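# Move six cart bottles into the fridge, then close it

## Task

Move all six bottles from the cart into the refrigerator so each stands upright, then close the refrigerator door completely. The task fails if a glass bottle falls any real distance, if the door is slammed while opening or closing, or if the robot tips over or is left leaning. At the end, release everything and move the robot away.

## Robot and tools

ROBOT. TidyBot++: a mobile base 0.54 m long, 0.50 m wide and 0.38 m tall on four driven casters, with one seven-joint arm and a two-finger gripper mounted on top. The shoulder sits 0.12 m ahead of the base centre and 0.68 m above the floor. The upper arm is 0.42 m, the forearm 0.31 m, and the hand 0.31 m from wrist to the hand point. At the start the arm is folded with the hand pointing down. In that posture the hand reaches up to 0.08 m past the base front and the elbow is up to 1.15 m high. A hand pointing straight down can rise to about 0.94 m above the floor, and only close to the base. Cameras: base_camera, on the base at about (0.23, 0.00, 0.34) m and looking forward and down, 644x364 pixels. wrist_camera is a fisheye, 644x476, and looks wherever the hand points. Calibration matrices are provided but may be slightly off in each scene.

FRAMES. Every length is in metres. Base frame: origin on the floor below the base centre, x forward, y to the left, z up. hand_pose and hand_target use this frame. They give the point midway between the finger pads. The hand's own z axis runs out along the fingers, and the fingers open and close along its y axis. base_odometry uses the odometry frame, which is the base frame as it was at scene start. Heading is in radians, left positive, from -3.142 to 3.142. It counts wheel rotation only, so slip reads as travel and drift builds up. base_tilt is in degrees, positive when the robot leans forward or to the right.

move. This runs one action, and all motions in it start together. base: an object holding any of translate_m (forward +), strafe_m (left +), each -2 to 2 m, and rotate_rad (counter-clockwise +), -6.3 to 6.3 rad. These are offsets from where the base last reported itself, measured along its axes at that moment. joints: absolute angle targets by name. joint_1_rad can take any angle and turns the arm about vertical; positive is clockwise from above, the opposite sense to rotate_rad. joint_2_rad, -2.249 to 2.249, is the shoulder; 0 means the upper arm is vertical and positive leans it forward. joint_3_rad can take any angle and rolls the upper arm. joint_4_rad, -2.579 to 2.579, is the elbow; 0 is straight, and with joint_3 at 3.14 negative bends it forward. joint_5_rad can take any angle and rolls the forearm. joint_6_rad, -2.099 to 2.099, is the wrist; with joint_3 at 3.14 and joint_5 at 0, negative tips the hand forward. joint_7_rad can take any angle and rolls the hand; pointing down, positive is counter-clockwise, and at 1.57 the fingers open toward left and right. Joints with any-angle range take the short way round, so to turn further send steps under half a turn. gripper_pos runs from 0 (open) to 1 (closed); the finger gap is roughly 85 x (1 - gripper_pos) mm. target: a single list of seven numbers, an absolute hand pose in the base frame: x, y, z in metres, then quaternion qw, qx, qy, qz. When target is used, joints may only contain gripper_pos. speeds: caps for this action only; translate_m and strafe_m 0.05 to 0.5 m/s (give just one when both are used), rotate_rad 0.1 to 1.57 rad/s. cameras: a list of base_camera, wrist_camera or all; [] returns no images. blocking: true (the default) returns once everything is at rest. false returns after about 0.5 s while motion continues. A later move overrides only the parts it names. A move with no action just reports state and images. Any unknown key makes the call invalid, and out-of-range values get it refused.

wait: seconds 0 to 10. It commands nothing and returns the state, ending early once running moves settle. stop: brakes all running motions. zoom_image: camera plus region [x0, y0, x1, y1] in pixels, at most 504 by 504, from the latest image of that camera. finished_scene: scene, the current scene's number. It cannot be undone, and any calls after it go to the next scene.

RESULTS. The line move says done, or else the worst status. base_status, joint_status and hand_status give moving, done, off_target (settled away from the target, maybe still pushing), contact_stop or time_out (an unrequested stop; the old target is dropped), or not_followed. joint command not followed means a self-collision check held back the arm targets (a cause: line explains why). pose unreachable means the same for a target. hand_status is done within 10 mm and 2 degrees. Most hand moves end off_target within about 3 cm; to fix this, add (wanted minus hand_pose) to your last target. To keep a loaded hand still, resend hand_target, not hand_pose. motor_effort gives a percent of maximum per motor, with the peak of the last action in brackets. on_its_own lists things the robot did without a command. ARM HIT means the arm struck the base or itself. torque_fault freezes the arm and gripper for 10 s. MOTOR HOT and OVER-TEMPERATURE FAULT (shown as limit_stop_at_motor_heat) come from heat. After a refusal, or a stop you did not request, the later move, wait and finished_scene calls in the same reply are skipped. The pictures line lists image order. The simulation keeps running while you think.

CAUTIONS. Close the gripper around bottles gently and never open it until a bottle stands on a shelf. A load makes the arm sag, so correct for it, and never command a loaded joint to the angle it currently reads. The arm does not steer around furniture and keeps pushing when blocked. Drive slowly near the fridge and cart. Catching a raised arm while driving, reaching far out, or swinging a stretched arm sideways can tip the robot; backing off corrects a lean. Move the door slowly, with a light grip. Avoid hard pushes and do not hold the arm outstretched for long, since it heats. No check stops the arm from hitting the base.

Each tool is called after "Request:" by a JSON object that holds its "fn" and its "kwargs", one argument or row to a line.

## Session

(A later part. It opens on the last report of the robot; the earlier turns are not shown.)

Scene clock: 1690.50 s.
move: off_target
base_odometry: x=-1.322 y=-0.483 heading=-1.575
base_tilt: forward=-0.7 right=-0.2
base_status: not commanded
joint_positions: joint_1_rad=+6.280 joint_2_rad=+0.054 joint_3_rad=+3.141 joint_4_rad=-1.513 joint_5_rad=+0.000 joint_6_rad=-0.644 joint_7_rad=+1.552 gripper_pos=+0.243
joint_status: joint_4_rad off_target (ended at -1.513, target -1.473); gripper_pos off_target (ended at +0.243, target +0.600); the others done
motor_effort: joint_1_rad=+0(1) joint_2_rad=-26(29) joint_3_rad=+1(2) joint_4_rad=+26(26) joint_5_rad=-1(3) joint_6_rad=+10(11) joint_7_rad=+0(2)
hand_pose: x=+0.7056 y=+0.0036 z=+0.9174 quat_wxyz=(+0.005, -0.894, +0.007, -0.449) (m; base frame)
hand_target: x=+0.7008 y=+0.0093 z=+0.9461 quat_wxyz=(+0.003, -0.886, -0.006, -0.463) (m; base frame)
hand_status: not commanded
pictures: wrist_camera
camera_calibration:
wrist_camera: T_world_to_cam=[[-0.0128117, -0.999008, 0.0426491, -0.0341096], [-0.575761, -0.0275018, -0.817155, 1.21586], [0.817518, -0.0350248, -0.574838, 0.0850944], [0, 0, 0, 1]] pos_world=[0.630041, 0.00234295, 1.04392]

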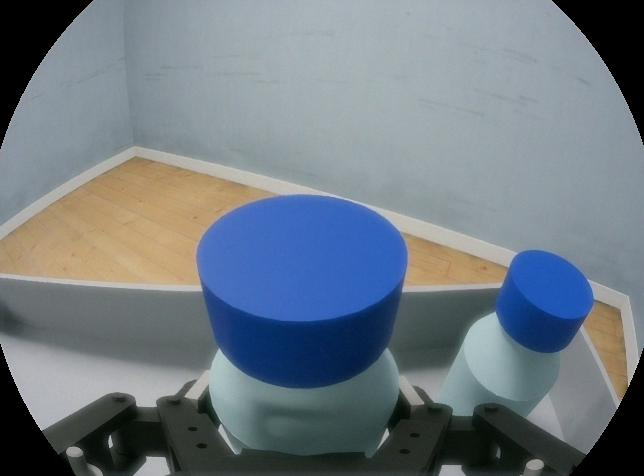

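Request:
{"fn": "move", "kwargs": {
  "joints": {"joint_1_rad": -0.012, "joint_2_rad": 0.045, "joint_3_rad": 3.14, "joint_4_rad": -1.18, "joint_5_rad": 0, "joint_6_rad": -0.89, "joint_7_rad": 1.57, "gripper_pos": 0.6},
  "cameras": []
}}

Request:
{"fn": "move", "kwargs": {
  "base": {"translate_m": -0.483, "strafe_m": 0.322},
  "joints": {"joint_1_rad": -0.012, "joint_2_rad": -0.46, "joint_3_rad": 3.14, "joint_4_rad": -1.416, "joint_5_rad": 0, "joint_6_rad": -1.21, "joint_7_rad": 1.57, "gripper_pos": 0.6},
  "speeds": {"translate_m": 0.35},
  "cameras": ["wrist_camera"]
}}

Scene clock: 1700.70 s.
move: off_target
base_odometry: x=-1.322 y=-0.483 heading=-1.575
base_tilt: forward=-0.7 right=-0.2
base_status: not commanded
joint_positions: joint_1_rad=+6.280 joint_2_rad=+0.054 joint_3_rad=+3.141 joint_4_rad=-1.223 joint_5_rad=+0.000 joint_6_rad=-0.859 joint_7_rad=+1.552 gripper_pos=+0.243
joint_status: joint_4_rad off_target (ended at -1.223, target -1.180); gripper_pos off_target (ended at +0.243, target +0.600); the others done
motor_effort: joint_1_rad=+1(2) joint_2_rad=-27(29) joint_3_rad=+1(2) joint_4_rad=+25(27) joint_5_rad=-1(2) joint_6_rad=+10(11) joint_7_rad=+0(1)
hand_pose: x=+0.7055 y=+0.0036 z=+1.0266 quat_wxyz=(+0.006, -0.876, +0.007, -0.482) (m; base frame)
hand_target: x=+0.6999 y=+0.0092 z=+1.0475 quat_wxyz=(+0.004, -0.871, -0.006, -0.491) (m; base frame)
hand_status: not commanded
pictures: none
No camera images: "cameras" was empty.

Scene clock: 1703.33 s.
move: off_target
base_odometry: x=-0.997 y=-0.002 heading=-1.575
base_tilt: forward=-0.7 right=-0.2
base_status: done
joint_positions: joint_1_rad=+6.280 joint_2_rad=-0.439 joint_3_rad=+3.141 joint_4_rad=-1.408 joint_5_rad=+0.000 joint_6_rad=-1.182 joint_7_rad=+1.552 gripper_pos=+0.243
joint_status: gripper_pos off_target (ended at +0.243, target +0.600); the others done
motor_effort: joint_1_rad=+1(2) joint_2_rad=-5(31) joint_3_rad=+2(3) joint_4_rad=+22(26) joint_5_rad=-1(3) joint_6_rad=+11(12) joint_7_rad=+0(1)
hand_pose: x=+0.4597 y=+0.0027 z=+1.0700 quat_wxyz=(+0.005, -0.880, +0.007, -0.475) (m; base frame)
hand_target: x=+0.4467 y=+0.0060 z=+1.0656 quat_wxyz=(+0.003, -0.883, -0.006, -0.469) (m; base frame)
hand_status: not commanded
pictures: wrist_camera
camera_calibration:
wrist_camera: T_world_to_cam=[[-0.0155434, -0.999001, 0.0419051, -0.0426467], [-0.52622, -0.0274636, -0.849905, 1.21118], [0.850206, -0.0352617, -0.525267, 0.305765], [0, 0, 0, 1]] pos_world=[0.376723, 0.00144117, 1.19179]

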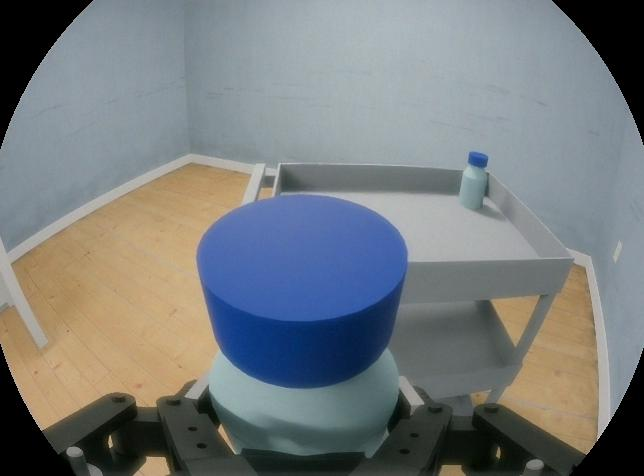

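Request:
{"fn": "move", "kwargs": {
  "base": {"translate_m": 0.705, "strafe_m": 1.139, "rotate_rad": 0.99},
  "speeds": {"rotate_rad": 0.8},
  "cameras": []
}}

Request:
{"fn": "move", "kwargs": {
  "base": {"translate_m": 0.37},
  "joints": {"joint_1_rad": 0.092, "joint_2_rad": 0.08, "joint_3_rad": 3.14, "joint_4_rad": -0.955, "joint_5_rad": 0, "joint_6_rad": -1.06, "joint_7_rad": 1.57, "gripper_pos": 0.6},
  "speeds": {"translate_m": 0.25},
  "cameras": ["wrist_camera", "base_camera"]
}}

Scene clock: 1719.77 s.
move: done
base_odometry: x=+0.139 y=-0.712 heading=-0.584
base_tilt: forward=-0.7 right=-0.2
base_status: done
joint_positions: joint_1_rad=+6.280 joint_2_rad=-0.441 joint_3_rad=+3.144 joint_4_rad=-1.411 joint_5_rad=+0.000 joint_6_rad=-1.185 joint_7_rad=+1.552 gripper_pos=+0.243
joint_status: not commanded
motor_effort: joint_1_rad=+0(2) joint_2_rad=-4(8) joint_3_rad=+1(4) joint_4_rad=+21(23) joint_5_rad=-1(4) joint_6_rad=+11(11) joint_7_rad=+0(1)
hand_pose: x=+0.4585 y=+0.0013 z=+1.0686 quat_wxyz=(+0.005, -0.881, +0.008, -0.474) (m; base frame)
hand_target: x=+0.4467 y=+0.0060 z=+1.0656 quat_wxyz=(+0.003, -0.883, -0.006, -0.469) (m; base frame)
hand_status: not commanded
pictures: none
No camera images: "cameras" was empty.

Scene clock: 1722.07 s.
move: off_target
base_odometry: x=+0.447 y=-0.916 heading=-0.584
base_tilt: forward=-0.7 right=-0.2
base_status: done
joint_positions: joint_1_rad=+6.358 joint_2_rad=+0.103 joint_3_rad=+3.144 joint_4_rad=-1.001 joint_5_rad=+0.000 joint_6_rad=-1.105 joint_7_rad=+1.552 gripper_pos=+0.243
joint_status: joint_4_rad off_target (ended at -1.001, target -0.955); gripper_pos off_target (ended at +0.243, target +0.600); the others done
motor_effort: joint_1_rad=+1(2) joint_2_rad=-26(31) joint_3_rad=+1(3) joint_4_rad=+23(24) joint_5_rad=-1(2) joint_6_rad=+10(13) joint_7_rad=+0(1)
hand_pose: x=+0.6914 y=-0.0426 z=+1.0565 quat_wxyz=(-0.013, -0.892, +0.043, -0.449) (m; base frame)
hand_target: x=+0.6902 y=-0.0505 z=+1.1059 quat_wxyz=(-0.022, -0.865, +0.040, -0.499) (m; base frame)
hand_status: not commanded
pictures: base_camera, wrist_camera
camera_calibration:
wrist_camera: T_world_to_cam=[[-0.0933216, -0.994705, 0.0430519, -0.0309969], [-0.574625, 0.0184976, -0.818208, 1.32237], [0.813079, -0.101095, -0.573309, 0.173669], [0, 0, 0, 1]] pos_world=[0.615766, -0.0377363, 1.18287]

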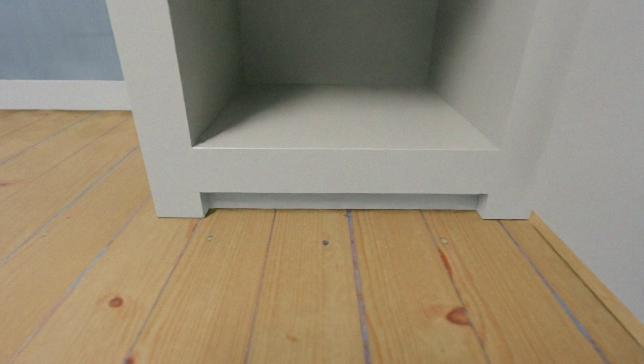

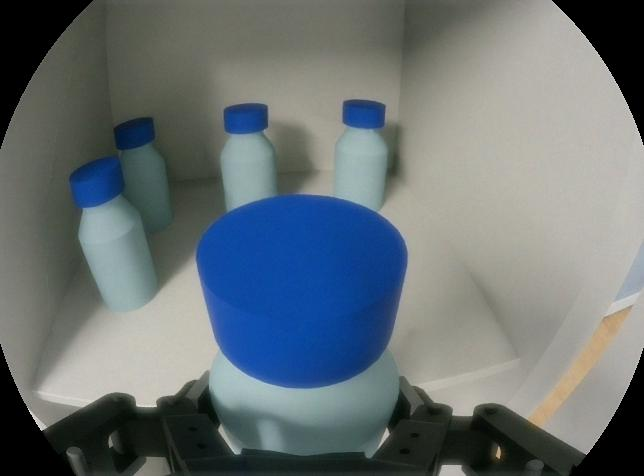

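Request:
{"fn": "move", "kwargs": {
  "base": {"translate_m": 0.0, "strafe_m": 0.03},
  "speeds": {"strafe_m": 0.1},
  "cameras": ["base_camera"]
}}

Request:
{"fn": "move", "kwargs": {
  "base": {"translate_m": 0.17},
  "speeds": {"translate_m": 0.15},
  "cameras": ["wrist_camera"]
}}

Scene clock: 1739.70 s.
move: done
base_odometry: x=+0.464 y=-0.891 heading=-0.584
base_tilt: forward=-0.7 right=-0.2
base_status: done
joint_positions: joint_1_rad=+6.367 joint_2_rad=+0.103 joint_3_rad=+3.139 joint_4_rad=-1.000 joint_5_rad=+0.000 joint_6_rad=-1.105 joint_7_rad=+1.552 gripper_pos=+0.243
joint_status: not commanded
motor_effort: joint_1_rad=+1(3) joint_2_rad=-27(29) joint_3_rad=+1(3) joint_4_rad=+23(24) joint_5_rad=-1(2) joint_6_rad=+10(11) joint_7_rad=+0(1)
hand_pose: x=+0.6912 y=-0.0457 z=+1.0570 quat_wxyz=(-0.014, -0.892, +0.045, -0.450) (m; base frame)
hand_target: x=+0.6902 y=-0.0505 z=+1.1059 quat_wxyz=(-0.022, -0.865, +0.040, -0.499) (m; base frame)
hand_status: not commanded
pictures: base_camera

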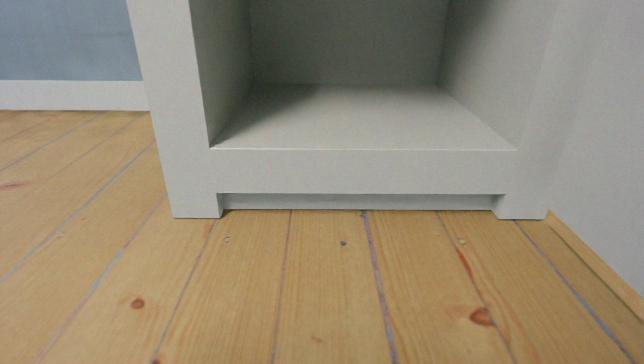

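Scene clock: 1741.47 s.
move: done
base_odometry: x=+0.606 y=-0.984 heading=-0.583
base_tilt: forward=-0.7 right=-0.2
base_status: done
joint_positions: joint_1_rad=+6.367 joint_2_rad=+0.109 joint_3_rad=+3.139 joint_4_rad=-0.998 joint_5_rad=+0.000 joint_6_rad=-1.102 joint_7_rad=+1.552 gripper_pos=+0.243
joint_status: not commanded
motor_effort: joint_1_rad=+0(1) joint_2_rad=-27(31) joint_3_rad=+1(2) joint_4_rad=+23(24) joint_5_rad=-1(1) joint_6_rad=+10(11) joint_7_rad=+0(1)
hand_pose: x=+0.6939 y=-0.0459 z=+1.0555 quat_wxyz=(-0.014, -0.892, +0.045, -0.449) (m; base frame)
hand_target: x=+0.6902 y=-0.0505 z=+1.1059 quat_wxyz=(-0.022, -0.865, +0.040, -0.499) (m; base frame)
hand_status: not commanded
pictures: wrist_camera
camera_calibration:
wrist_camera: T_world_to_cam=[[-0.0982902, -0.994247, 0.0425647, -0.0299827], [-0.57446, 0.0217607, -0.818243, 1.32308], [0.81261, -0.104877, -0.573294, 0.170869], [0, 0, 0, 1]] pos_world=[0.618262, -0.0406813, 1.18184]

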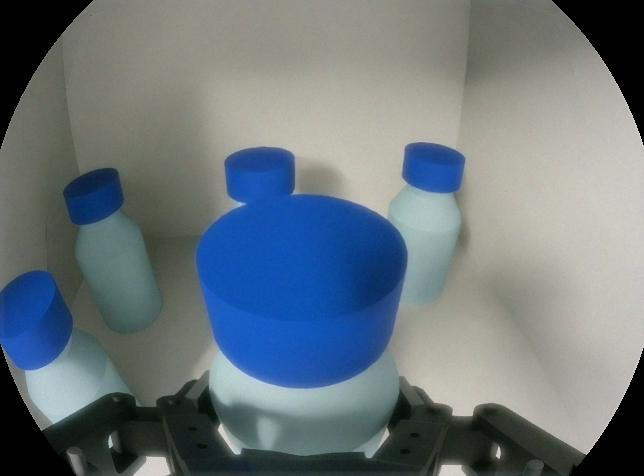

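Request:
{"fn": "move", "kwargs": {
  "joints": {"joint_1_rad": 0.092, "joint_2_rad": 0.08, "joint_3_rad": 3.14, "joint_4_rad": -1.06, "joint_5_rad": 0, "joint_6_rad": -0.985, "joint_7_rad": 1.57, "gripper_pos": 0.6},
  "cameras": []
}}

Request:
{"fn": "move", "kwargs": {
  "joints": {"joint_1_rad": 0.092, "joint_2_rad": 0.077, "joint_3_rad": 3.14, "joint_4_rad": -1.12, "joint_5_rad": 0, "joint_6_rad": -0.928, "joint_7_rad": 1.57, "gripper_pos": 0.6},
  "cameras": ["wrist_camera"]
}}

Scene clock: 1756.27 s.
move: off_target
base_odometry: x=+0.606 y=-0.984 heading=-0.583
base_tilt: forward=-0.7 right=-0.2
base_status: not commanded
joint_positions: joint_1_rad=+6.367 joint_2_rad=+0.109 joint_3_rad=+3.139 joint_4_rad=-1.060 joint_5_rad=+0.000 joint_6_rad=-1.033 joint_7_rad=+1.552 gripper_pos=+0.243
joint_status: gripper_pos off_target (ended at +0.243, target +0.600); the others done
motor_effort: joint_1_rad=+0(1) joint_2_rad=-28(29) joint_3_rad=+1(2) joint_4_rad=+24(25) joint_5_rad=-1(2) joint_6_rad=+10(11) joint_7_rad=+0(2)
hand_pose: x=+0.7034 y=-0.0467 z=+1.0397 quat_wxyz=(-0.014, -0.890, +0.045, -0.453) (m; base frame)
hand_target: x=+0.7007 y=-0.0514 z=+1.0687 quat_wxyz=(-0.022, -0.873, +0.040, -0.486) (m; base frame)
hand_status: not commanded
pictures: none
No camera images: "cameras" was empty.

Scene clock: 1757.30 s.
move: off_target
base_odometry: x=+0.606 y=-0.984 heading=-0.583
base_tilt: forward=-0.7 right=-0.2
base_status: not commanded
joint_positions: joint_1_rad=+6.367 joint_2_rad=+0.109 joint_3_rad=+3.139 joint_4_rad=-1.118 joint_5_rad=+0.000 joint_6_rad=-0.974 joint_7_rad=+1.552 gripper_pos=+0.243
joint_status: gripper_pos off_target (ended at +0.243, target +0.600); the others done
motor_effort: joint_1_rad=+1(2) joint_2_rad=-29(29) joint_3_rad=+1(1) joint_4_rad=+24(26) joint_5_rad=-1(2) joint_6_rad=+10(11) joint_7_rad=+0(1)
hand_pose: x=+0.7102 y=-0.0472 z=+1.0229 quat_wxyz=(-0.014, -0.890, +0.045, -0.453) (m; base frame)
hand_target: x=+0.7064 y=-0.0519 z=+1.0523 quat_wxyz=(-0.022, -0.873, +0.040, -0.486) (m; base frame)
hand_status: not commanded
pictures: wrist_camera
camera_calibration:
wrist_camera: T_world_to_cam=[[-0.0986629, -0.994216, 0.0424171, -0.0279029], [-0.567679, 0.0212234, -0.822976, 1.30582], [0.817316, -0.105277, -0.56649, 0.128481], [0, 0, 0, 1]] pos_world=[0.633526, -0.0419295, 1.14863]

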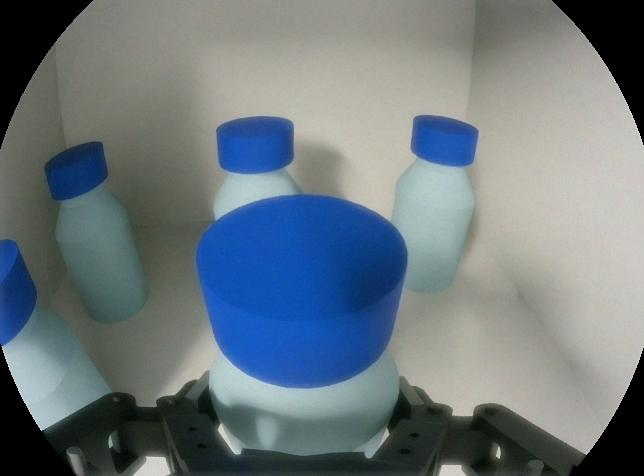

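Request:
{"fn": "move", "kwargs": {
  "joints": {"joint_1_rad": 0.092, "joint_2_rad": 0.075, "joint_3_rad": 3.14, "joint_4_rad": -1.15, "joint_5_rad": 0, "joint_6_rad": -0.899, "joint_7_rad": 1.57, "gripper_pos": 0.6},
  "cameras": []
}}

Request:
{"fn": "move", "kwargs": {
  "joints": {"joint_1_rad": 0.092, "joint_2_rad": 0.073, "joint_3_rad": 3.14, "joint_4_rad": -1.164, "joint_5_rad": 0, "joint_6_rad": -0.886, "joint_7_rad": 1.57, "gripper_pos": 0.6},
  "cameras": []
}}

Request:
{"fn": "move", "kwargs": {
  "joints": {"joint_1_rad": 0.092, "joint_2_rad": 0.071, "joint_3_rad": 3.14, "joint_4_rad": -1.178, "joint_5_rad": 0, "joint_6_rad": -0.874, "joint_7_rad": 1.57, "gripper_pos": 0.6},
  "cameras": []
}}

Request:
{"fn": "move", "kwargs": {
  "joints": {"joint_1_rad": 0.092, "joint_2_rad": 0.069, "joint_3_rad": 3.14, "joint_4_rad": -1.192, "joint_5_rad": 0, "joint_6_rad": -0.862, "joint_7_rad": 1.57, "gripper_pos": 0.6},
  "cameras": ["wrist_camera"]
}}

Scene clock: 1767.80 s.
move: off_target
base_odometry: x=+0.606 y=-0.984 heading=-0.583
base_tilt: forward=-0.7 right=-0.2
base_status: not commanded
joint_positions: joint_1_rad=+6.367 joint_2_rad=+0.109 joint_3_rad=+3.139 joint_4_rad=-1.147 joint_5_rad=+0.000 joint_6_rad=-0.943 joint_7_rad=+1.552 gripper_pos=+0.243
joint_status: gripper_pos off_target (ended at +0.243, target +0.600); the others done
motor_effort: joint_1_rad=+0(1) joint_2_rad=-28(30) joint_3_rad=+1(2) joint_4_rad=+24(25) joint_5_rad=-1(2) joint_6_rad=+10(11) joint_7_rad=+1(1)
hand_pose: x=+0.7135 y=-0.0475 z=+1.0149 quat_wxyz=(-0.014, -0.890, +0.045, -0.454) (m; base frame)
hand_target: x=+0.7088 y=-0.0522 z=+1.0444 quat_wxyz=(-0.022, -0.872, +0.040, -0.487) (m; base frame)
hand_status: not commanded
pictures: none
No camera images: "cameras" was empty.

Scene clock: 1768.37 s.
move: off_target
base_odometry: x=+0.606 y=-0.984 heading=-0.583
base_tilt: forward=-0.7 right=-0.2
base_status: not commanded
joint_positions: joint_1_rad=+6.367 joint_2_rad=+0.109 joint_3_rad=+3.139 joint_4_rad=-1.159 joint_5_rad=+0.000 joint_6_rad=-0.931 joint_7_rad=+1.552 gripper_pos=+0.243
joint_status: gripper_pos off_target (ended at +0.243, target +0.600); the others done
motor_effort: joint_1_rad=+0(1) joint_2_rad=-27(29) joint_3_rad=+1(2) joint_4_rad=+24(25) joint_5_rad=-1(2) joint_6_rad=+10(11) joint_7_rad=+0(1)
hand_pose: x=+0.7147 y=-0.0476 z=+1.0111 quat_wxyz=(-0.014, -0.890, +0.045, -0.454) (m; base frame)
hand_target: x=+0.7094 y=-0.0522 z=+1.0411 quat_wxyz=(-0.022, -0.872, +0.040, -0.487) (m; base frame)
hand_status: not commanded
pictures: none
No camera images: "cameras" was empty.

Scene clock: 1768.93 s.
move: off_target
base_odometry: x=+0.606 y=-0.984 heading=-0.583
base_tilt: forward=-0.7 right=-0.2
base_status: not commanded
joint_positions: joint_1_rad=+6.367 joint_2_rad=+0.109 joint_3_rad=+3.139 joint_4_rad=-1.173 joint_5_rad=+0.000 joint_6_rad=-0.919 joint_7_rad=+1.552 gripper_pos=+0.243
joint_status: gripper_pos off_target (ended at +0.243, target +0.600); the others done
motor_effort: joint_1_rad=+0(1) joint_2_rad=-28(30) joint_3_rad=+1(2) joint_4_rad=+24(26) joint_5_rad=-1(2) joint_6_rad=+10(11) joint_7_rad=+1(1)
hand_pose: x=+0.7157 y=-0.0477 z=+1.0066 quat_wxyz=(-0.014, -0.890, +0.045, -0.453) (m; base frame)
hand_target: x=+0.7098 y=-0.0522 z=+1.0376 quat_wxyz=(-0.022, -0.872, +0.040, -0.487) (m; base frame)
hand_status: not commanded
pictures: none
No camera images: "cameras" was empty.

Scene clock: 1769.47 s.
move: off_target
base_odometry: x=+0.606 y=-0.984 heading=-0.583
base_tilt: forward=-0.7 right=-0.2
base_status: not commanded
joint_positions: joint_1_rad=+6.367 joint_2_rad=+0.108 joint_3_rad=+3.139 joint_4_rad=-1.181 joint_5_rad=+0.000 joint_6_rad=-0.904 joint_7_rad=+1.552 gripper_pos=+0.243
joint_status: joint_2_rad off_target (ended at +0.108, target +0.069); gripper_pos off_target (ended at +0.243, target +0.600); the others done
motor_effort: joint_1_rad=+0(1) joint_2_rad=-28(29) joint_3_rad=+1(2) joint_4_rad=+24(25) joint_5_rad=-1(2) joint_6_rad=+10(11) joint_7_rad=+0(1)
hand_pose: x=+0.7173 y=-0.0478 z=+1.0057 quat_wxyz=(-0.014, -0.889, +0.045, -0.456) (m; base frame)
hand_target: x=+0.7101 y=-0.0523 z=+1.0341 quat_wxyz=(-0.022, -0.872, +0.040, -0.487) (m; base frame)
hand_status: not commanded
pictures: wrist_camera
camera_calibration:
wrist_camera: T_world_to_cam=[[-0.098956, -0.994192, 0.042301, -0.0267234], [-0.562215, 0.0207837, -0.82673, 1.29554], [0.82105, -0.105592, -0.561006, 0.10471], [0, 0, 0, 1]] pos_world=[0.639756, -0.0424378, 1.13094]

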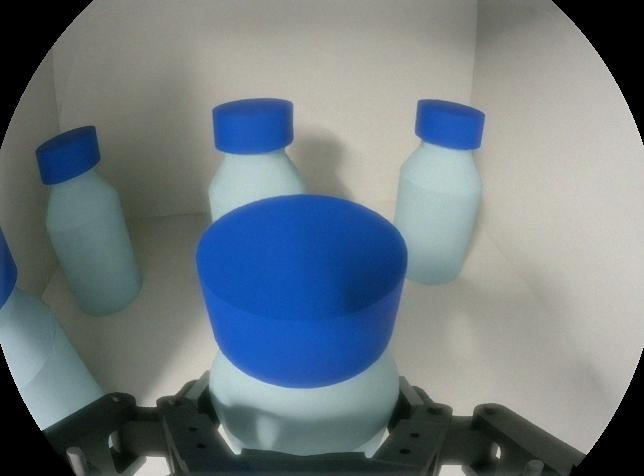

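Request:
{"fn": "move", "kwargs": {
  "joints": {"joint_1_rad": 0.092, "joint_2_rad": 0.067, "joint_3_rad": 3.14, "joint_4_rad": -1.215, "joint_5_rad": 0, "joint_6_rad": -0.838, "joint_7_rad": 1.57, "gripper_pos": 0.6},
  "cameras": []
}}

Request:
{"fn": "move", "kwargs": {
  "joints": {"gripper_pos": 0.0},
  "cameras": []
}}

Request:
{"fn": "move", "kwargs": {
  "base": {"translate_m": -0.18, "strafe_m": 0.015},
  "speeds": {"translate_m": 0.2},
  "cameras": ["wrist_camera"]
}}

Scene clock: 1774.57 s.
move: off_target
base_odometry: x=+0.606 y=-0.984 heading=-0.583
base_tilt: forward=-0.7 right=-0.2
base_status: not commanded
joint_positions: joint_1_rad=+6.367 joint_2_rad=+0.102 joint_3_rad=+3.139 joint_4_rad=-1.199 joint_5_rad=+0.000 joint_6_rad=-0.881 joint_7_rad=+1.552 gripper_pos=+0.243
joint_status: gripper_pos off_target (ended at +0.243, target +0.600); the others done
motor_effort: joint_1_rad=+0(2) joint_2_rad=-24(27) joint_3_rad=+1(2) joint_4_rad=+23(24) joint_5_rad=-1(2) joint_6_rad=+10(10) joint_7_rad=+0(1)
hand_pose: x=+0.7179 y=-0.0478 z=+1.0057 quat_wxyz=(-0.014, -0.886, +0.045, -0.462) (m; base frame)
hand_target: x=+0.7117 y=-0.0524 z=+1.0287 quat_wxyz=(-0.022, -0.871, +0.040, -0.488) (m; base frame)
hand_status: not commanded
pictures: none
No camera images: "cameras" was empty.

Scene clock: 1775.43 s.
move: done
base_odometry: x=+0.606 y=-0.984 heading=-0.583
base_tilt: forward=-0.7 right=-0.2
base_status: not commanded
joint_positions: joint_1_rad=+6.367 joint_2_rad=+0.101 joint_3_rad=+3.139 joint_4_rad=-1.199 joint_5_rad=+0.000 joint_6_rad=-0.864 joint_7_rad=+1.552 gripper_pos=+0.000
joint_status: all done
motor_effort: joint_1_rad=+0(1) joint_2_rad=-24(27) joint_3_rad=+1(2) joint_4_rad=+21(23) joint_5_rad=-1(1) joint_6_rad=+7(10) joint_7_rad=+0(1)
hand_pose: x=+0.7205 y=-0.0481 z=+1.0100 quat_wxyz=(-0.015, -0.882, +0.044, -0.469) (m; base frame)
hand_target: x=+0.7117 y=-0.0524 z=+1.0287 quat_wxyz=(-0.022, -0.871, +0.040, -0.488) (m; base frame)
hand_status: not commanded
pictures: none
No camera images: "cameras" was empty.

Scene clock: 1777.07 s.
move: done
base_odometry: x=+0.464 y=-0.872 heading=-0.583
base_tilt: forward=-0.7 right=-0.2
base_status: done
joint_positions: joint_1_rad=+6.368 joint_2_rad=+0.088 joint_3_rad=+3.139 joint_4_rad=-1.199 joint_5_rad=+0.000 joint_6_rad=-0.864 joint_7_rad=+1.552 gripper_pos=+0.000
joint_status: not commanded
motor_effort: joint_1_rad=+0(3) joint_2_rad=-24(29) joint_3_rad=+1(3) joint_4_rad=+21(22) joint_5_rad=-1(2) joint_6_rad=+8(9) joint_7_rad=+0(1)
hand_pose: x=+0.7160 y=-0.0483 z=+1.0183 quat_wxyz=(-0.015, -0.879, +0.045, -0.475) (m; base frame)
hand_target: x=+0.7117 y=-0.0524 z=+1.0287 quat_wxyz=(-0.022, -0.871, +0.040, -0.488) (m; base frame)
hand_status: not commanded
pictures: wrist_camera
camera_calibration:
wrist_camera: T_world_to_cam=[[-0.101836, -0.993933, 0.0415641, -0.0250889], [-0.526452, 0.0183937, -0.850006, 1.3032], [0.844084, -0.108443, -0.525131, 0.05958], [0, 0, 0, 1]] pos_world=[0.633229, -0.0424463, 1.14006]

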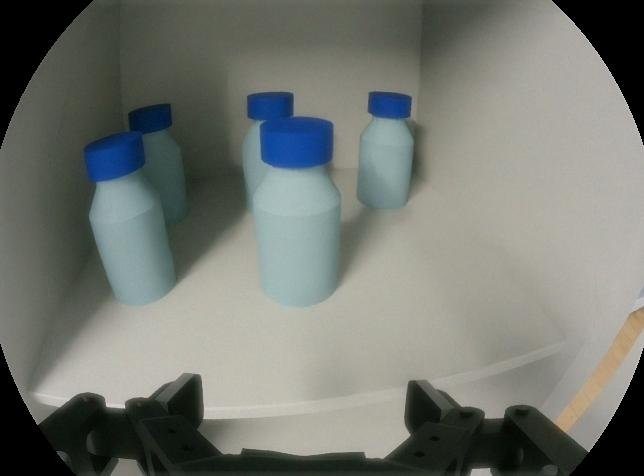

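Request:
{"fn": "move", "kwargs": {
  "base": {"translate_m": -0.36, "strafe_m": -0.079},
  "joints": {"joint_1_rad": -0.012, "joint_2_rad": -0.484, "joint_3_rad": 3.14, "joint_4_rad": -1.54, "joint_5_rad": 0, "joint_6_rad": -1.11, "joint_7_rad": 1.57},
  "cameras": []
}}

Request:
{"fn": "move", "kwargs": {
  "base": {"translate_m": -1.522, "strafe_m": -0.381, "rotate_rad": -0.989},
  "speeds": {"rotate_rad": 0.8},
  "cameras": ["base_camera"]
}}

Request:
{"fn": "move", "kwargs": {
  "base": {"translate_m": 0.14, "strafe_m": -0.09},
  "joints": {"joint_1_rad": -0.008, "joint_2_rad": 0.042, "joint_3_rad": 3.14, "joint_4_rad": -1.29, "joint_5_rad": 0, "joint_6_rad": -0.795, "joint_7_rad": 1.57},
  "speeds": {"translate_m": 0.2},
  "cameras": ["wrist_camera"]
}}

Scene clock: 1797.27 s.
move: done
base_odometry: x=+0.120 y=-0.740 heading=-0.584
base_tilt: forward=-0.7 right=-0.2
base_status: done
joint_positions: joint_1_rad=+6.290 joint_2_rad=-0.482 joint_3_rad=+3.139 joint_4_rad=-1.513 joint_5_rad=+0.000 joint_6_rad=-1.065 joint_7_rad=+1.552 gripper_pos=+0.000
joint_status: all done
motor_effort: joint_1_rad=+0(3) joint_2_rad=-2(29) joint_3_rad=+2(3) joint_4_rad=+19(23) joint_5_rad=-1(2) joint_6_rad=+8(9) joint_7_rad=+0(1)
hand_pose: x=+0.4630 y=+0.0003 z=+1.0604 quat_wxyz=(+0.003, -0.866, +0.010, -0.500) (m; base frame)
hand_target: x=+0.4545 y=+0.0061 z=+1.0345 quat_wxyz=(+0.003, -0.883, -0.006, -0.469) (m; base frame)
hand_status: not commanded
pictures: none
No camera images: "cameras" was empty.

Scene clock: 1801.73 s.
move: done
base_odometry: x=-1.360 y=-0.219 heading=-1.574
base_tilt: forward=-0.7 right=-0.2
base_status: done
joint_positions: joint_1_rad=+6.286 joint_2_rad=-0.481 joint_3_rad=+3.139 joint_4_rad=-1.515 joint_5_rad=+0.000 joint_6_rad=-1.066 joint_7_rad=+1.552 gripper_pos=+0.000
joint_status: not commanded
motor_effort: joint_1_rad=+0(1) joint_2_rad=-2(5) joint_3_rad=+2(5) joint_4_rad=+20(20) joint_5_rad=-1(2) joint_6_rad=+7(8) joint_7_rad=+0(1)
hand_pose: x=+0.4631 y=+0.0017 z=+1.0586 quat_wxyz=(+0.004, -0.867, +0.008, -0.498) (m; base frame)
hand_target: x=+0.4545 y=+0.0061 z=+1.0345 quat_wxyz=(+0.003, -0.883, -0.006, -0.469) (m; base frame)
hand_status: not commanded
pictures: base_camera

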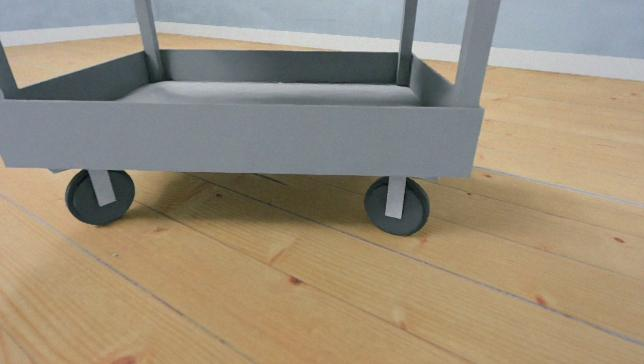

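Scene clock: 1803.60 s.
move: done
base_odometry: x=-1.451 y=-0.358 heading=-1.574
base_tilt: forward=-0.7 right=-0.2
base_status: done
joint_positions: joint_1_rad=+6.286 joint_2_rad=+0.043 joint_3_rad=+3.139 joint_4_rad=-1.317 joint_5_rad=+0.000 joint_6_rad=-0.830 joint_7_rad=+1.552 gripper_pos=+0.000
joint_status: all done
motor_effort: joint_1_rad=+1(2) joint_2_rad=-22(27) joint_3_rad=+1(4) joint_4_rad=+21(23) joint_5_rad=-1(2) joint_6_rad=+7(9) joint_7_rad=+1(1)
hand_pose: x=+0.6978 y=+0.0014 z=+0.9875 quat_wxyz=(+0.004, -0.889, +0.008, -0.458) (m; base frame)
hand_target: x=+0.7064 y=+0.0070 z=+1.0122 quat_wxyz=(+0.003, -0.874, -0.004, -0.486) (m; base frame)
hand_status: not commanded
pictures: wrist_camera
camera_calibration:
wrist_camera: T_world_to_cam=[[-0.0173722, -0.998951, 0.0423623, -0.0359394], [-0.558662, -0.02544, -0.829005, 1.26829], [0.829213, -0.0380679, -0.557635, 0.106548], [0, 0, 0, 1]] pos_world=[0.619571, 0.000419711, 1.11236]

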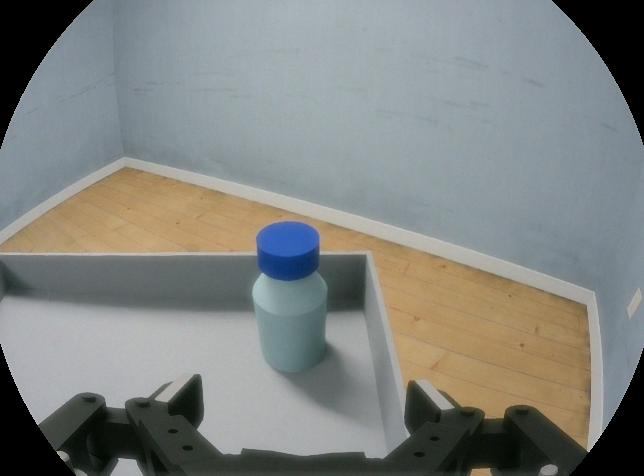

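Request:
{"fn": "move", "kwargs": {
  "base": {"translate_m": 0.14, "strafe_m": 0.0145},
  "joints": {"joint_1_rad": -0.008, "joint_2_rad": 0.088, "joint_3_rad": 3.14, "joint_4_rad": -1.245, "joint_5_rad": 0, "joint_6_rad": -0.79, "joint_7_rad": 1.57},
  "speeds": {"translate_m": 0.15},
  "cameras": ["wrist_camera"]
}}

Scene clock: 1819.83 s.
move: done
base_odometry: x=-1.437 y=-0.499 heading=-1.575
base_tilt: forward=-0.7 right=-0.2
base_status: done
joint_positions: joint_1_rad=+6.285 joint_2_rad=+0.084 joint_3_rad=+3.139 joint_4_rad=-1.265 joint_5_rad=+0.000 joint_6_rad=-0.819 joint_7_rad=+1.552 gripper_pos=+0.000
joint_status: all done
motor_effort: joint_1_rad=+0(3) joint_2_rad=-23(26) joint_3_rad=+1(3) joint_4_rad=+21(22) joint_5_rad=-1(2) joint_6_rad=+7(9) joint_7_rad=+0(1)
hand_pose: x=+0.7185 y=+0.0015 z=+0.9950 quat_wxyz=(+0.005, -0.884, +0.008, -0.468) (m; base frame)
hand_target: x=+0.7265 y=+0.0071 z=+1.0117 quat_wxyz=(+0.003, -0.873, -0.004, -0.488) (m; base frame)
hand_status: not commanded
pictures: wrist_camera
camera_calibration:
wrist_camera: T_world_to_cam=[[-0.0181527, -0.998958, 0.0418701, -0.0347959], [-0.540509, -0.0254256, -0.840954, 1.28501], [0.841142, -0.0378968, -0.539484, 0.0669166], [0, 0, 0, 1]] pos_world=[0.637639, 0.000448304, 1.11819]

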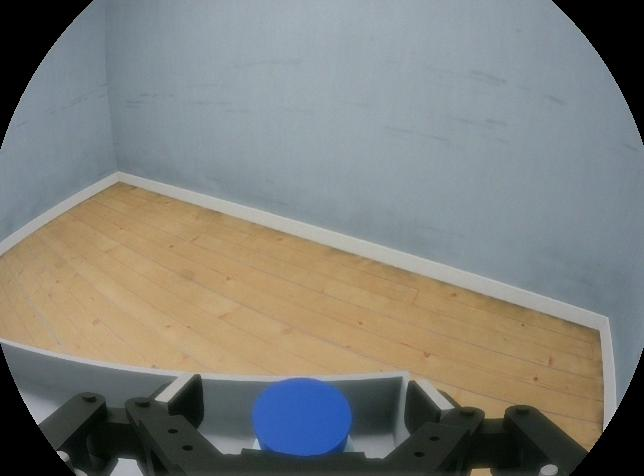

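Request:
{"fn": "move", "kwargs": {

}}

Scene clock: 1854.47 s.
base_odometry: x=-1.437 y=-0.499 heading=-1.575
base_tilt: forward=-0.7 right=-0.2
base_status: done
joint_positions: joint_1_rad=+6.285 joint_2_rad=+0.084 joint_3_rad=+3.139 joint_4_rad=-1.265 joint_5_rad=+0.000 joint_6_rad=-0.819 joint_7_rad=+1.552 gripper_pos=+0.000
joint_status: all done
motor_effort: joint_1_rad=+0(3) joint_2_rad=-24(26) joint_3_rad=+1(3) joint_4_rad=+21(22) joint_5_rad=-1(2) joint_6_rad=+8(9) joint_7_rad=+0(1)
hand_pose: x=+0.7185 y=+0.0015 z=+0.9950 quat_wxyz=(+0.005, -0.884, +0.008, -0.468) (m; base frame)
hand_target: x=+0.7265 y=+0.0071 z=+1.0117 quat_wxyz=(+0.003, -0.873, -0.004, -0.488) (m; base frame)
hand_status: not commanded
pictures: base_camera, wrist_camera
camera_calibration:
wrist_camera: T_world_to_cam=[[-0.0181527, -0.998958, 0.0418701, -0.0347959], [-0.540509, -0.0254256, -0.840954, 1.28501], [0.841142, -0.0378968, -0.539484, 0.0669166], [0, 0, 0, 1]] pos_world=[0.637639, 0.000448304, 1.11819]

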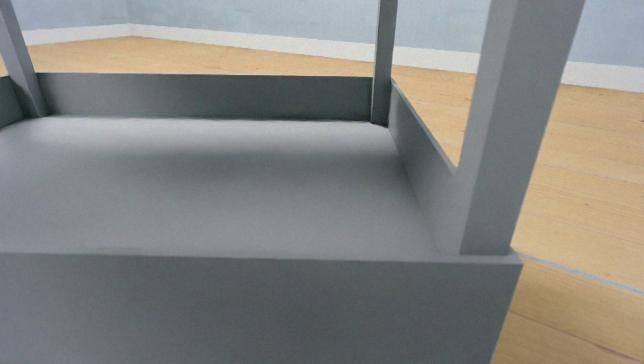

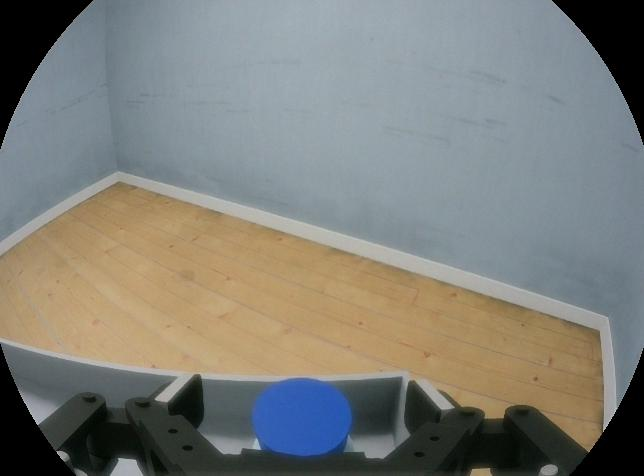

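Request:
{"fn": "move", "kwargs": {
  "base": {"translate_m": 0.015},
  "speeds": {"translate_m": 0.1},
  "cameras": []
}}

Request:
{"fn": "move", "kwargs": {
  "joints": {"joint_1_rad": -0.008, "joint_2_rad": 0.078, "joint_3_rad": 3.14, "joint_4_rad": -1.478, "joint_5_rad": 0, "joint_6_rad": -0.618, "joint_7_rad": 1.57}
}}

Scene clock: 1862.30 s.
move: done
base_odometry: x=-1.437 y=-0.514 heading=-1.575
base_tilt: forward=-0.7 right=-0.2
base_status: done
joint_positions: joint_1_rad=+6.285 joint_2_rad=+0.093 joint_3_rad=+3.139 joint_4_rad=-1.265 joint_5_rad=+0.000 joint_6_rad=-0.817 joint_7_rad=+1.552 gripper_pos=+0.000
joint_status: not commanded
motor_effort: joint_1_rad=+1(3) joint_2_rad=-25(27) joint_3_rad=+1(3) joint_4_rad=+21(22) joint_5_rad=-1(2) joint_6_rad=+8(8) joint_7_rad=+0(1)
hand_pose: x=+0.7215 y=+0.0017 z=+0.9901 quat_wxyz=(+0.005, -0.886, +0.008, -0.464) (m; base frame)
hand_target: x=+0.7265 y=+0.0071 z=+1.0117 quat_wxyz=(+0.003, -0.873, -0.004, -0.488) (m; base frame)
hand_status: not commanded
pictures: none
No camera images: "cameras" was empty.

Scene clock: 1863.60 s.
move: done
base_odometry: x=-1.437 y=-0.514 heading=-1.575
base_tilt: forward=-0.7 right=-0.2
base_status: not commanded
joint_positions: joint_1_rad=+6.285 joint_2_rad=+0.093 joint_3_rad=+3.139 joint_4_rad=-1.456 joint_5_rad=+0.000 joint_6_rad=-0.653 joint_7_rad=+1.552 gripper_pos=+0.000
joint_status: all done
motor_effort: joint_1_rad=+0(1) joint_2_rad=-24(26) joint_3_rad=+1(2) joint_4_rad=+21(24) joint_5_rad=-1(2) joint_6_rad=+8(8) joint_7_rad=+1(1)
hand_pose: x=+0.7237 y=+0.0017 z=+0.9237 quat_wxyz=(+0.005, -0.892, +0.008, -0.453) (m; base frame)
hand_target: x=+0.7224 y=+0.0071 z=+0.9294 quat_wxyz=(+0.002, -0.885, -0.004, -0.465) (m; base frame)
hand_status: not commanded
pictures: base_camera, wrist_camera
camera_calibration:
wrist_camera: T_world_to_cam=[[-0.0163721, -0.998964, 0.0424526, -0.0333288], [-0.569099, -0.0255997, -0.821871, 1.23089], [0.822106, -0.0376154, -0.56809, 0.0643636], [0, 0, 0, 1]] pos_world=[0.647038, 0.000637208, 1.04961]

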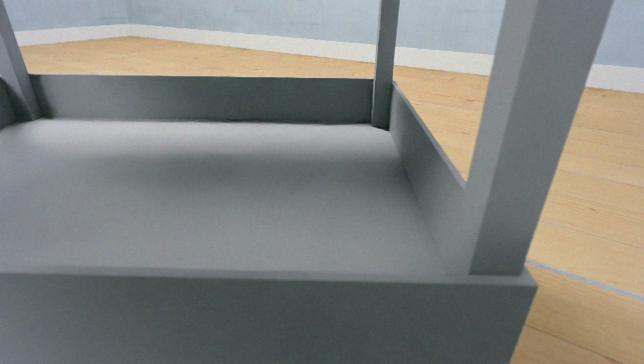

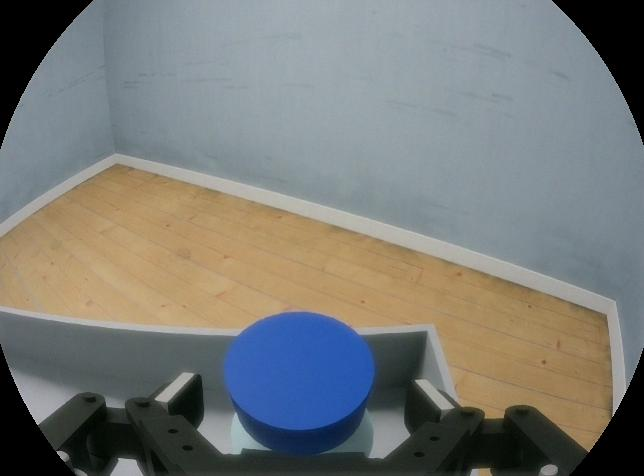

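Request:
{"fn": "zoom_image", "kwargs": {
  "camera": "wrist_camera",
  "region": [180, 290, 430, 476]
}}

Scaled by 2.016.

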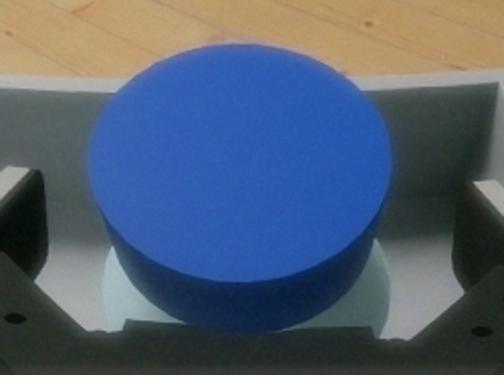

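Request:
{"fn": "move", "kwargs": {
  "base": {"translate_m": 0.006, "strafe_m": 0.003},
  "speeds": {"translate_m": 0.1},
  "cameras": ["wrist_camera"]
}}

Scene clock: 1885.07 s.
move: done
base_odometry: x=-1.434 y=-0.520 heading=-1.575
base_tilt: forward=-0.7 right=-0.2
base_status: done
joint_positions: joint_1_rad=+6.285 joint_2_rad=+0.093 joint_3_rad=+3.139 joint_4_rad=-1.456 joint_5_rad=+0.000 joint_6_rad=-0.650 joint_7_rad=+1.552 gripper_pos=+0.000
joint_status: not commanded
motor_effort: joint_1_rad=+0(2) joint_2_rad=-24(28) joint_3_rad=+1(2) joint_4_rad=+22(22) joint_5_rad=-1(1) joint_6_rad=+7(8) joint_7_rad=+0(1)
hand_pose: x=+0.7243 y=+0.0018 z=+0.9246 quat_wxyz=(+0.005, -0.891, +0.008, -0.454) (m; base frame)
hand_target: x=+0.7224 y=+0.0071 z=+0.9294 quat_wxyz=(+0.002, -0.885, -0.004, -0.465) (m; base frame)
hand_status: not commanded
pictures: wrist_camera
camera_calibration:
wrist_camera: T_world_to_cam=[[-0.0162872, -0.998968, 0.0423929, -0.0332192], [-0.566211, -0.0257303, -0.823859, 1.23173], [0.824099, -0.0374216, -0.565208, 0.0602167], [0, 0, 0, 1]] pos_world=[0.647252, 0.000761255, 1.05021]

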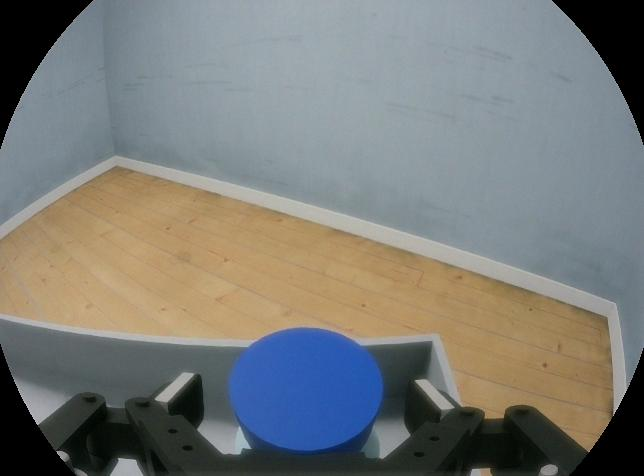

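Request:
{"fn": "move", "kwargs": {
  "joints": {"joint_1_rad": -0.008, "joint_2_rad": 0.081, "joint_3_rad": 3.14, "joint_4_rad": -1.556, "joint_5_rad": 0, "joint_6_rad": -0.537, "joint_7_rad": 1.57},
  "cameras": ["wrist_camera"]
}}

Scene clock: 1892.70 s.
move: done
base_odometry: x=-1.434 y=-0.520 heading=-1.575
base_tilt: forward=-0.7 right=-0.2
base_status: not commanded
joint_positions: joint_1_rad=+6.285 joint_2_rad=+0.093 joint_3_rad=+3.139 joint_4_rad=-1.535 joint_5_rad=+0.000 joint_6_rad=-0.570 joint_7_rad=+1.552 gripper_pos=+0.000
joint_status: all done
motor_effort: joint_1_rad=+0(2) joint_2_rad=-24(26) joint_3_rad=+1(2) joint_4_rad=+21(23) joint_5_rad=-1(2) joint_6_rad=+7(8) joint_7_rad=+0(1)
hand_pose: x=+0.7240 y=+0.0018 z=+0.8999 quat_wxyz=(+0.005, -0.891, +0.008, -0.454) (m; base frame)
hand_target: x=+0.7230 y=+0.0071 z=+0.9038 quat_wxyz=(+0.002, -0.885, -0.004, -0.465) (m; base frame)
hand_status: not commanded
pictures: wrist_camera
camera_calibration:
wrist_camera: T_world_to_cam=[[-0.0163306, -0.998968, 0.042381, -0.032134], [-0.56563, -0.0257224, -0.824258, 1.21115], [0.824497, -0.0374326, -0.564626, 0.0457171], [0, 0, 0, 1]] pos_world=[0.646845, 0.000764232, 1.02548]

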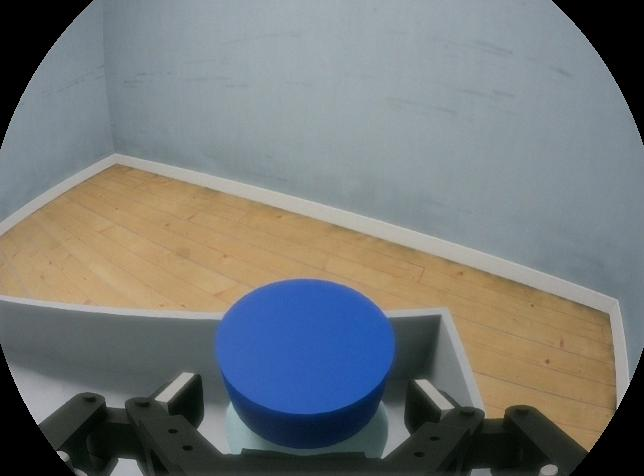

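Request:
{"fn": "move", "kwargs": {
  "joints": {"joint_1_rad": -0.008, "joint_2_rad": 0.085, "joint_3_rad": 3.14, "joint_4_rad": -1.634, "joint_5_rad": 0, "joint_6_rad": -0.455, "joint_7_rad": 1.57},
  "cameras": ["wrist_camera"]
}}

Scene clock: 1897.90 s.
move: done
base_odometry: x=-1.434 y=-0.520 heading=-1.575
base_tilt: forward=-0.7 right=-0.2
base_status: not commanded
joint_positions: joint_1_rad=+6.285 joint_2_rad=+0.093 joint_3_rad=+3.139 joint_4_rad=-1.613 joint_5_rad=+0.000 joint_6_rad=-0.488 joint_7_rad=+1.552 gripper_pos=+0.000
joint_status: all done
motor_effort: joint_1_rad=+0(2) joint_2_rad=-24(26) joint_3_rad=+1(2) joint_4_rad=+21(23) joint_5_rad=-1(3) joint_6_rad=+7(9) joint_7_rad=+0(1)
hand_pose: x=+0.7223 y=+0.0018 z=+0.8765 quat_wxyz=(+0.005, -0.890, +0.008, -0.456) (m; base frame)
hand_target: x=+0.7219 y=+0.0071 z=+0.8780 quat_wxyz=(+0.002, -0.885, -0.004, -0.465) (m; base frame)
hand_status: not commanded
pictures: wrist_camera
camera_calibration:
wrist_camera: T_world_to_cam=[[-0.0165061, -0.998968, 0.0423168, -0.0309833], [-0.562491, -0.0257128, -0.826404, 1.19048], [0.826639, -0.0374436, -0.561486, 0.0295478], [0, 0, 0, 1]] pos_world=[0.644695, 0.000765467, 1.00172]

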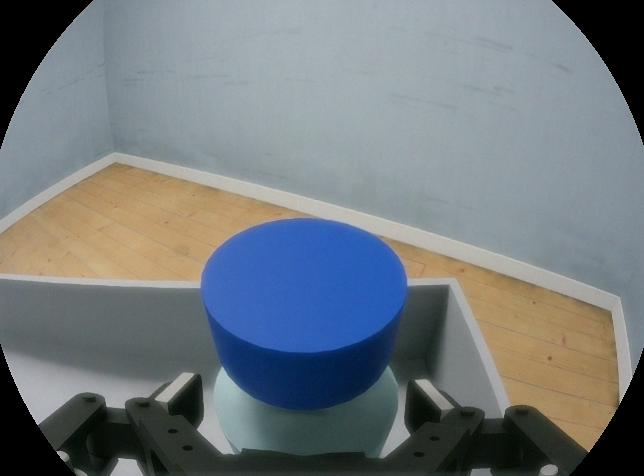

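Request:
{"fn": "move", "kwargs": {
  "joints": {"joint_1_rad": -0.008, "joint_2_rad": 0.085, "joint_3_rad": 3.14, "joint_4_rad": -1.65, "joint_5_rad": 0, "joint_6_rad": -0.442, "joint_7_rad": 1.57},
  "cameras": ["wrist_camera"]
}}

Scene clock: 1907.23 s.
move: done
base_odometry: x=-1.434 y=-0.520 heading=-1.575
base_tilt: forward=-0.7 right=-0.2
base_status: not commanded
joint_positions: joint_1_rad=+6.285 joint_2_rad=+0.093 joint_3_rad=+3.139 joint_4_rad=-1.627 joint_5_rad=+0.000 joint_6_rad=-0.473 joint_7_rad=+1.552 gripper_pos=+0.000
joint_status: all done
motor_effort: joint_1_rad=+0(1) joint_2_rad=-24(26) joint_3_rad=+1(2) joint_4_rad=+21(22) joint_5_rad=-1(2) joint_6_rad=+8(8) joint_7_rad=+0(1)
hand_pose: x=+0.7219 y=+0.0018 z=+0.8724 quat_wxyz=(+0.005, -0.890, +0.008, -0.457) (m; base frame)
hand_target: x=+0.7206 y=+0.0071 z=+0.8723 quat_wxyz=(+0.002, -0.886, -0.004, -0.464) (m; base frame)
hand_status: not commanded
pictures: wrist_camera
camera_calibration:
wrist_camera: T_world_to_cam=[[-0.0165598, -0.998968, 0.0422964, -0.0307618], [-0.561496, -0.0257107, -0.82708, 1.18677], [0.827313, -0.0374455, -0.560491, 0.0262518], [0, 0, 0, 1]] pos_world=[0.644137, 0.000765504, 0.997564]

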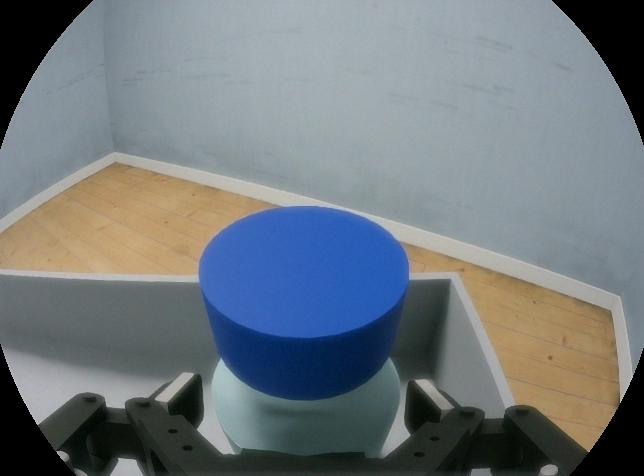

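Request:
{"fn": "move", "kwargs": {
  "joints": {"gripper_pos": 0.6},
  "cameras": ["wrist_camera"]
}}

Scene clock: 1911.00 s.
move: off_target
base_odometry: x=-1.434 y=-0.520 heading=-1.575
base_tilt: forward=-0.7 right=-0.2
base_status: not commanded
joint_positions: joint_1_rad=+6.285 joint_2_rad=+0.093 joint_3_rad=+3.139 joint_4_rad=-1.628 joint_5_rad=+0.000 joint_6_rad=-0.470 joint_7_rad=+1.552 gripper_pos=+0.241
joint_status: gripper_pos off_target (ended at +0.241, target +0.600)
motor_effort: joint_1_rad=-1(1) joint_2_rad=-23(25) joint_3_rad=+0(2) joint_4_rad=+22(23) joint_5_rad=-2(3) joint_6_rad=+8(9) joint_7_rad=+0(1)
hand_pose: x=+0.7221 y=+0.0017 z=+0.8732 quat_wxyz=(+0.005, -0.889, +0.008, -0.458) (m; base frame)
hand_target: x=+0.7206 y=+0.0071 z=+0.8723 quat_wxyz=(+0.002, -0.886, -0.004, -0.464) (m; base frame)
hand_status: not commanded
pictures: wrist_camera
camera_calibration:
wrist_camera: T_world_to_cam=[[-0.0168182, -0.998965, 0.0422659, -0.0306652], [-0.559319, -0.0256394, -0.828556, 1.18726], [0.828782, -0.0375749, -0.558309, 0.0235828], [0, 0, 0, 1]] pos_world=[0.643996, 0.000693315, 0.998173]

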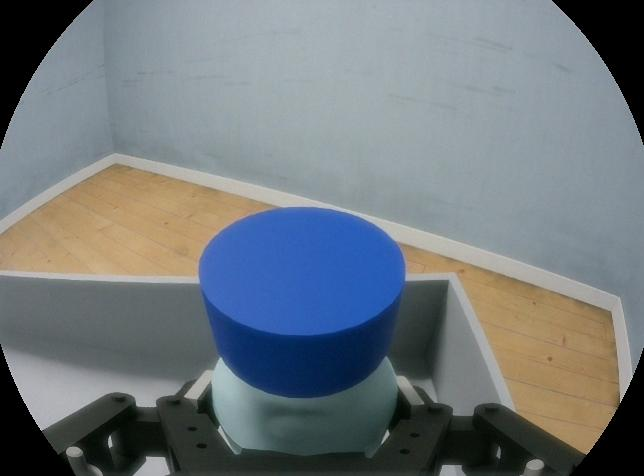

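Request:
{"fn": "move", "kwargs": {
  "joints": {"joint_1_rad": -0.008, "joint_2_rad": 0.08, "joint_3_rad": 3.14, "joint_4_rad": -1.42, "joint_5_rad": 0, "joint_6_rad": -0.68, "joint_7_rad": 1.57},
  "cameras": ["wrist_camera"]
}}

Request:
{"fn": "move", "kwargs": {
  "joints": {"joint_1_rad": -0.008, "joint_2_rad": 0.10, "joint_3_rad": 3.14, "joint_4_rad": -1.05, "joint_5_rad": 0, "joint_6_rad": -0.95, "joint_7_rad": 1.57},
  "cameras": ["wrist_camera"]
}}

Scene clock: 1919.13 s.
move: off_target
base_odometry: x=-1.434 y=-0.520 heading=-1.575
base_tilt: forward=-0.7 right=-0.2
base_status: not commanded
joint_positions: joint_1_rad=+6.285 joint_2_rad=+0.107 joint_3_rad=+3.139 joint_4_rad=-1.467 joint_5_rad=+0.000 joint_6_rad=-0.654 joint_7_rad=+1.552 gripper_pos=+0.241
joint_status: joint_4_rad off_target (ended at -1.467, target -1.420); the others done
motor_effort: joint_1_rad=+0(2) joint_2_rad=-30(31) joint_3_rad=+1(3) joint_4_rad=+25(28) joint_5_rad=-1(4) joint_6_rad=+11(11) joint_7_rad=+0(1)
hand_pose: x=+0.7247 y=+0.0017 z=+0.9087 quat_wxyz=(+0.004, -0.898, +0.008, -0.441) (m; base frame)
hand_target: x=+0.7214 y=+0.0071 z=+0.9453 quat_wxyz=(+0.002, -0.887, -0.004, -0.462) (m; base frame)
hand_status: not commanded
pictures: wrist_camera
camera_calibration:
wrist_camera: T_world_to_cam=[[-0.0151297, -0.998966, 0.0428642, -0.0338763], [-0.590495, -0.0256682, -0.806633, 1.22078], [0.8069, -0.0375152, -0.589496, 0.0853835], [0, 0, 0, 1]] pos_world=[0.651458, 0.000697256, 1.03651]

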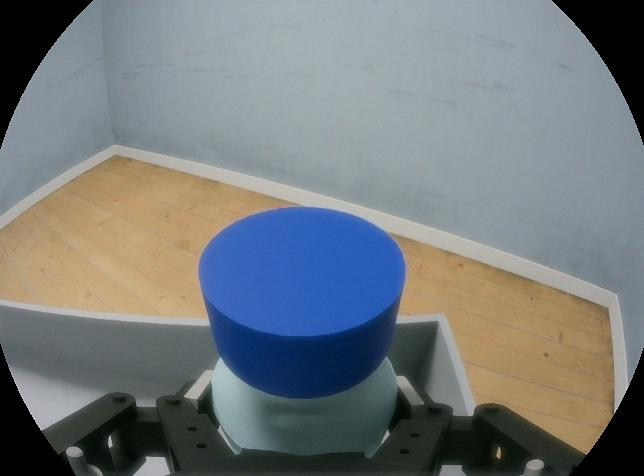

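Scene clock: 1920.67 s.
move: off_target
base_odometry: x=-1.434 y=-0.520 heading=-1.575
base_tilt: forward=-0.7 right=-0.2
base_status: not commanded
joint_positions: joint_1_rad=+6.285 joint_2_rad=+0.113 joint_3_rad=+3.139 joint_4_rad=-1.099 joint_5_rad=+0.000 joint_6_rad=-0.923 joint_7_rad=+1.552 gripper_pos=+0.241
joint_status: joint_4_rad off_target (ended at -1.099, target -1.050); the others done
motor_effort: joint_1_rad=+0(2) joint_2_rad=-29(32) joint_3_rad=+1(2) joint_4_rad=+25(28) joint_5_rad=-1(2) joint_6_rad=+11(12) joint_7_rad=+0(2)
hand_pose: x=+0.7238 y=+0.0017 z=+1.0432 quat_wxyz=(+0.005, -0.876, +0.008, -0.482) (m; base frame)
hand_target: x=+0.7166 y=+0.0070 z=+1.0717 quat_wxyz=(+0.003, -0.867, -0.004, -0.498) (m; base frame)
hand_status: not commanded
pictures: wrist_camera
camera_calibration:
wrist_camera: T_world_to_cam=[[-0.0189988, -0.99897, 0.0412168, -0.0351688], [-0.513528, -0.0256212, -0.85769, 1.32635], [0.857862, -0.0374611, -0.512512, 0.0482407], [0, 0, 0, 1]] pos_world=[0.639065, 0.000657201, 1.16377]

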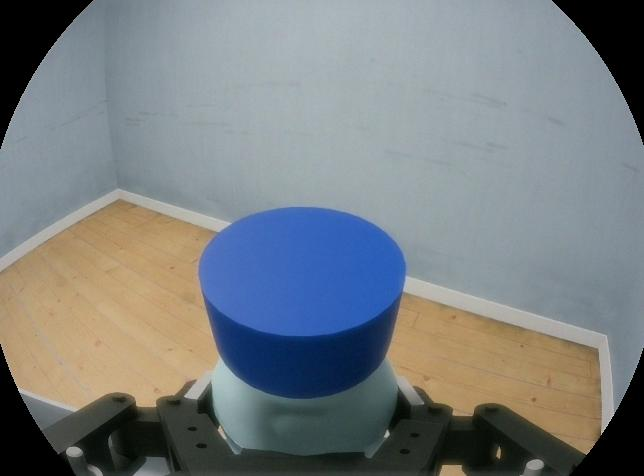

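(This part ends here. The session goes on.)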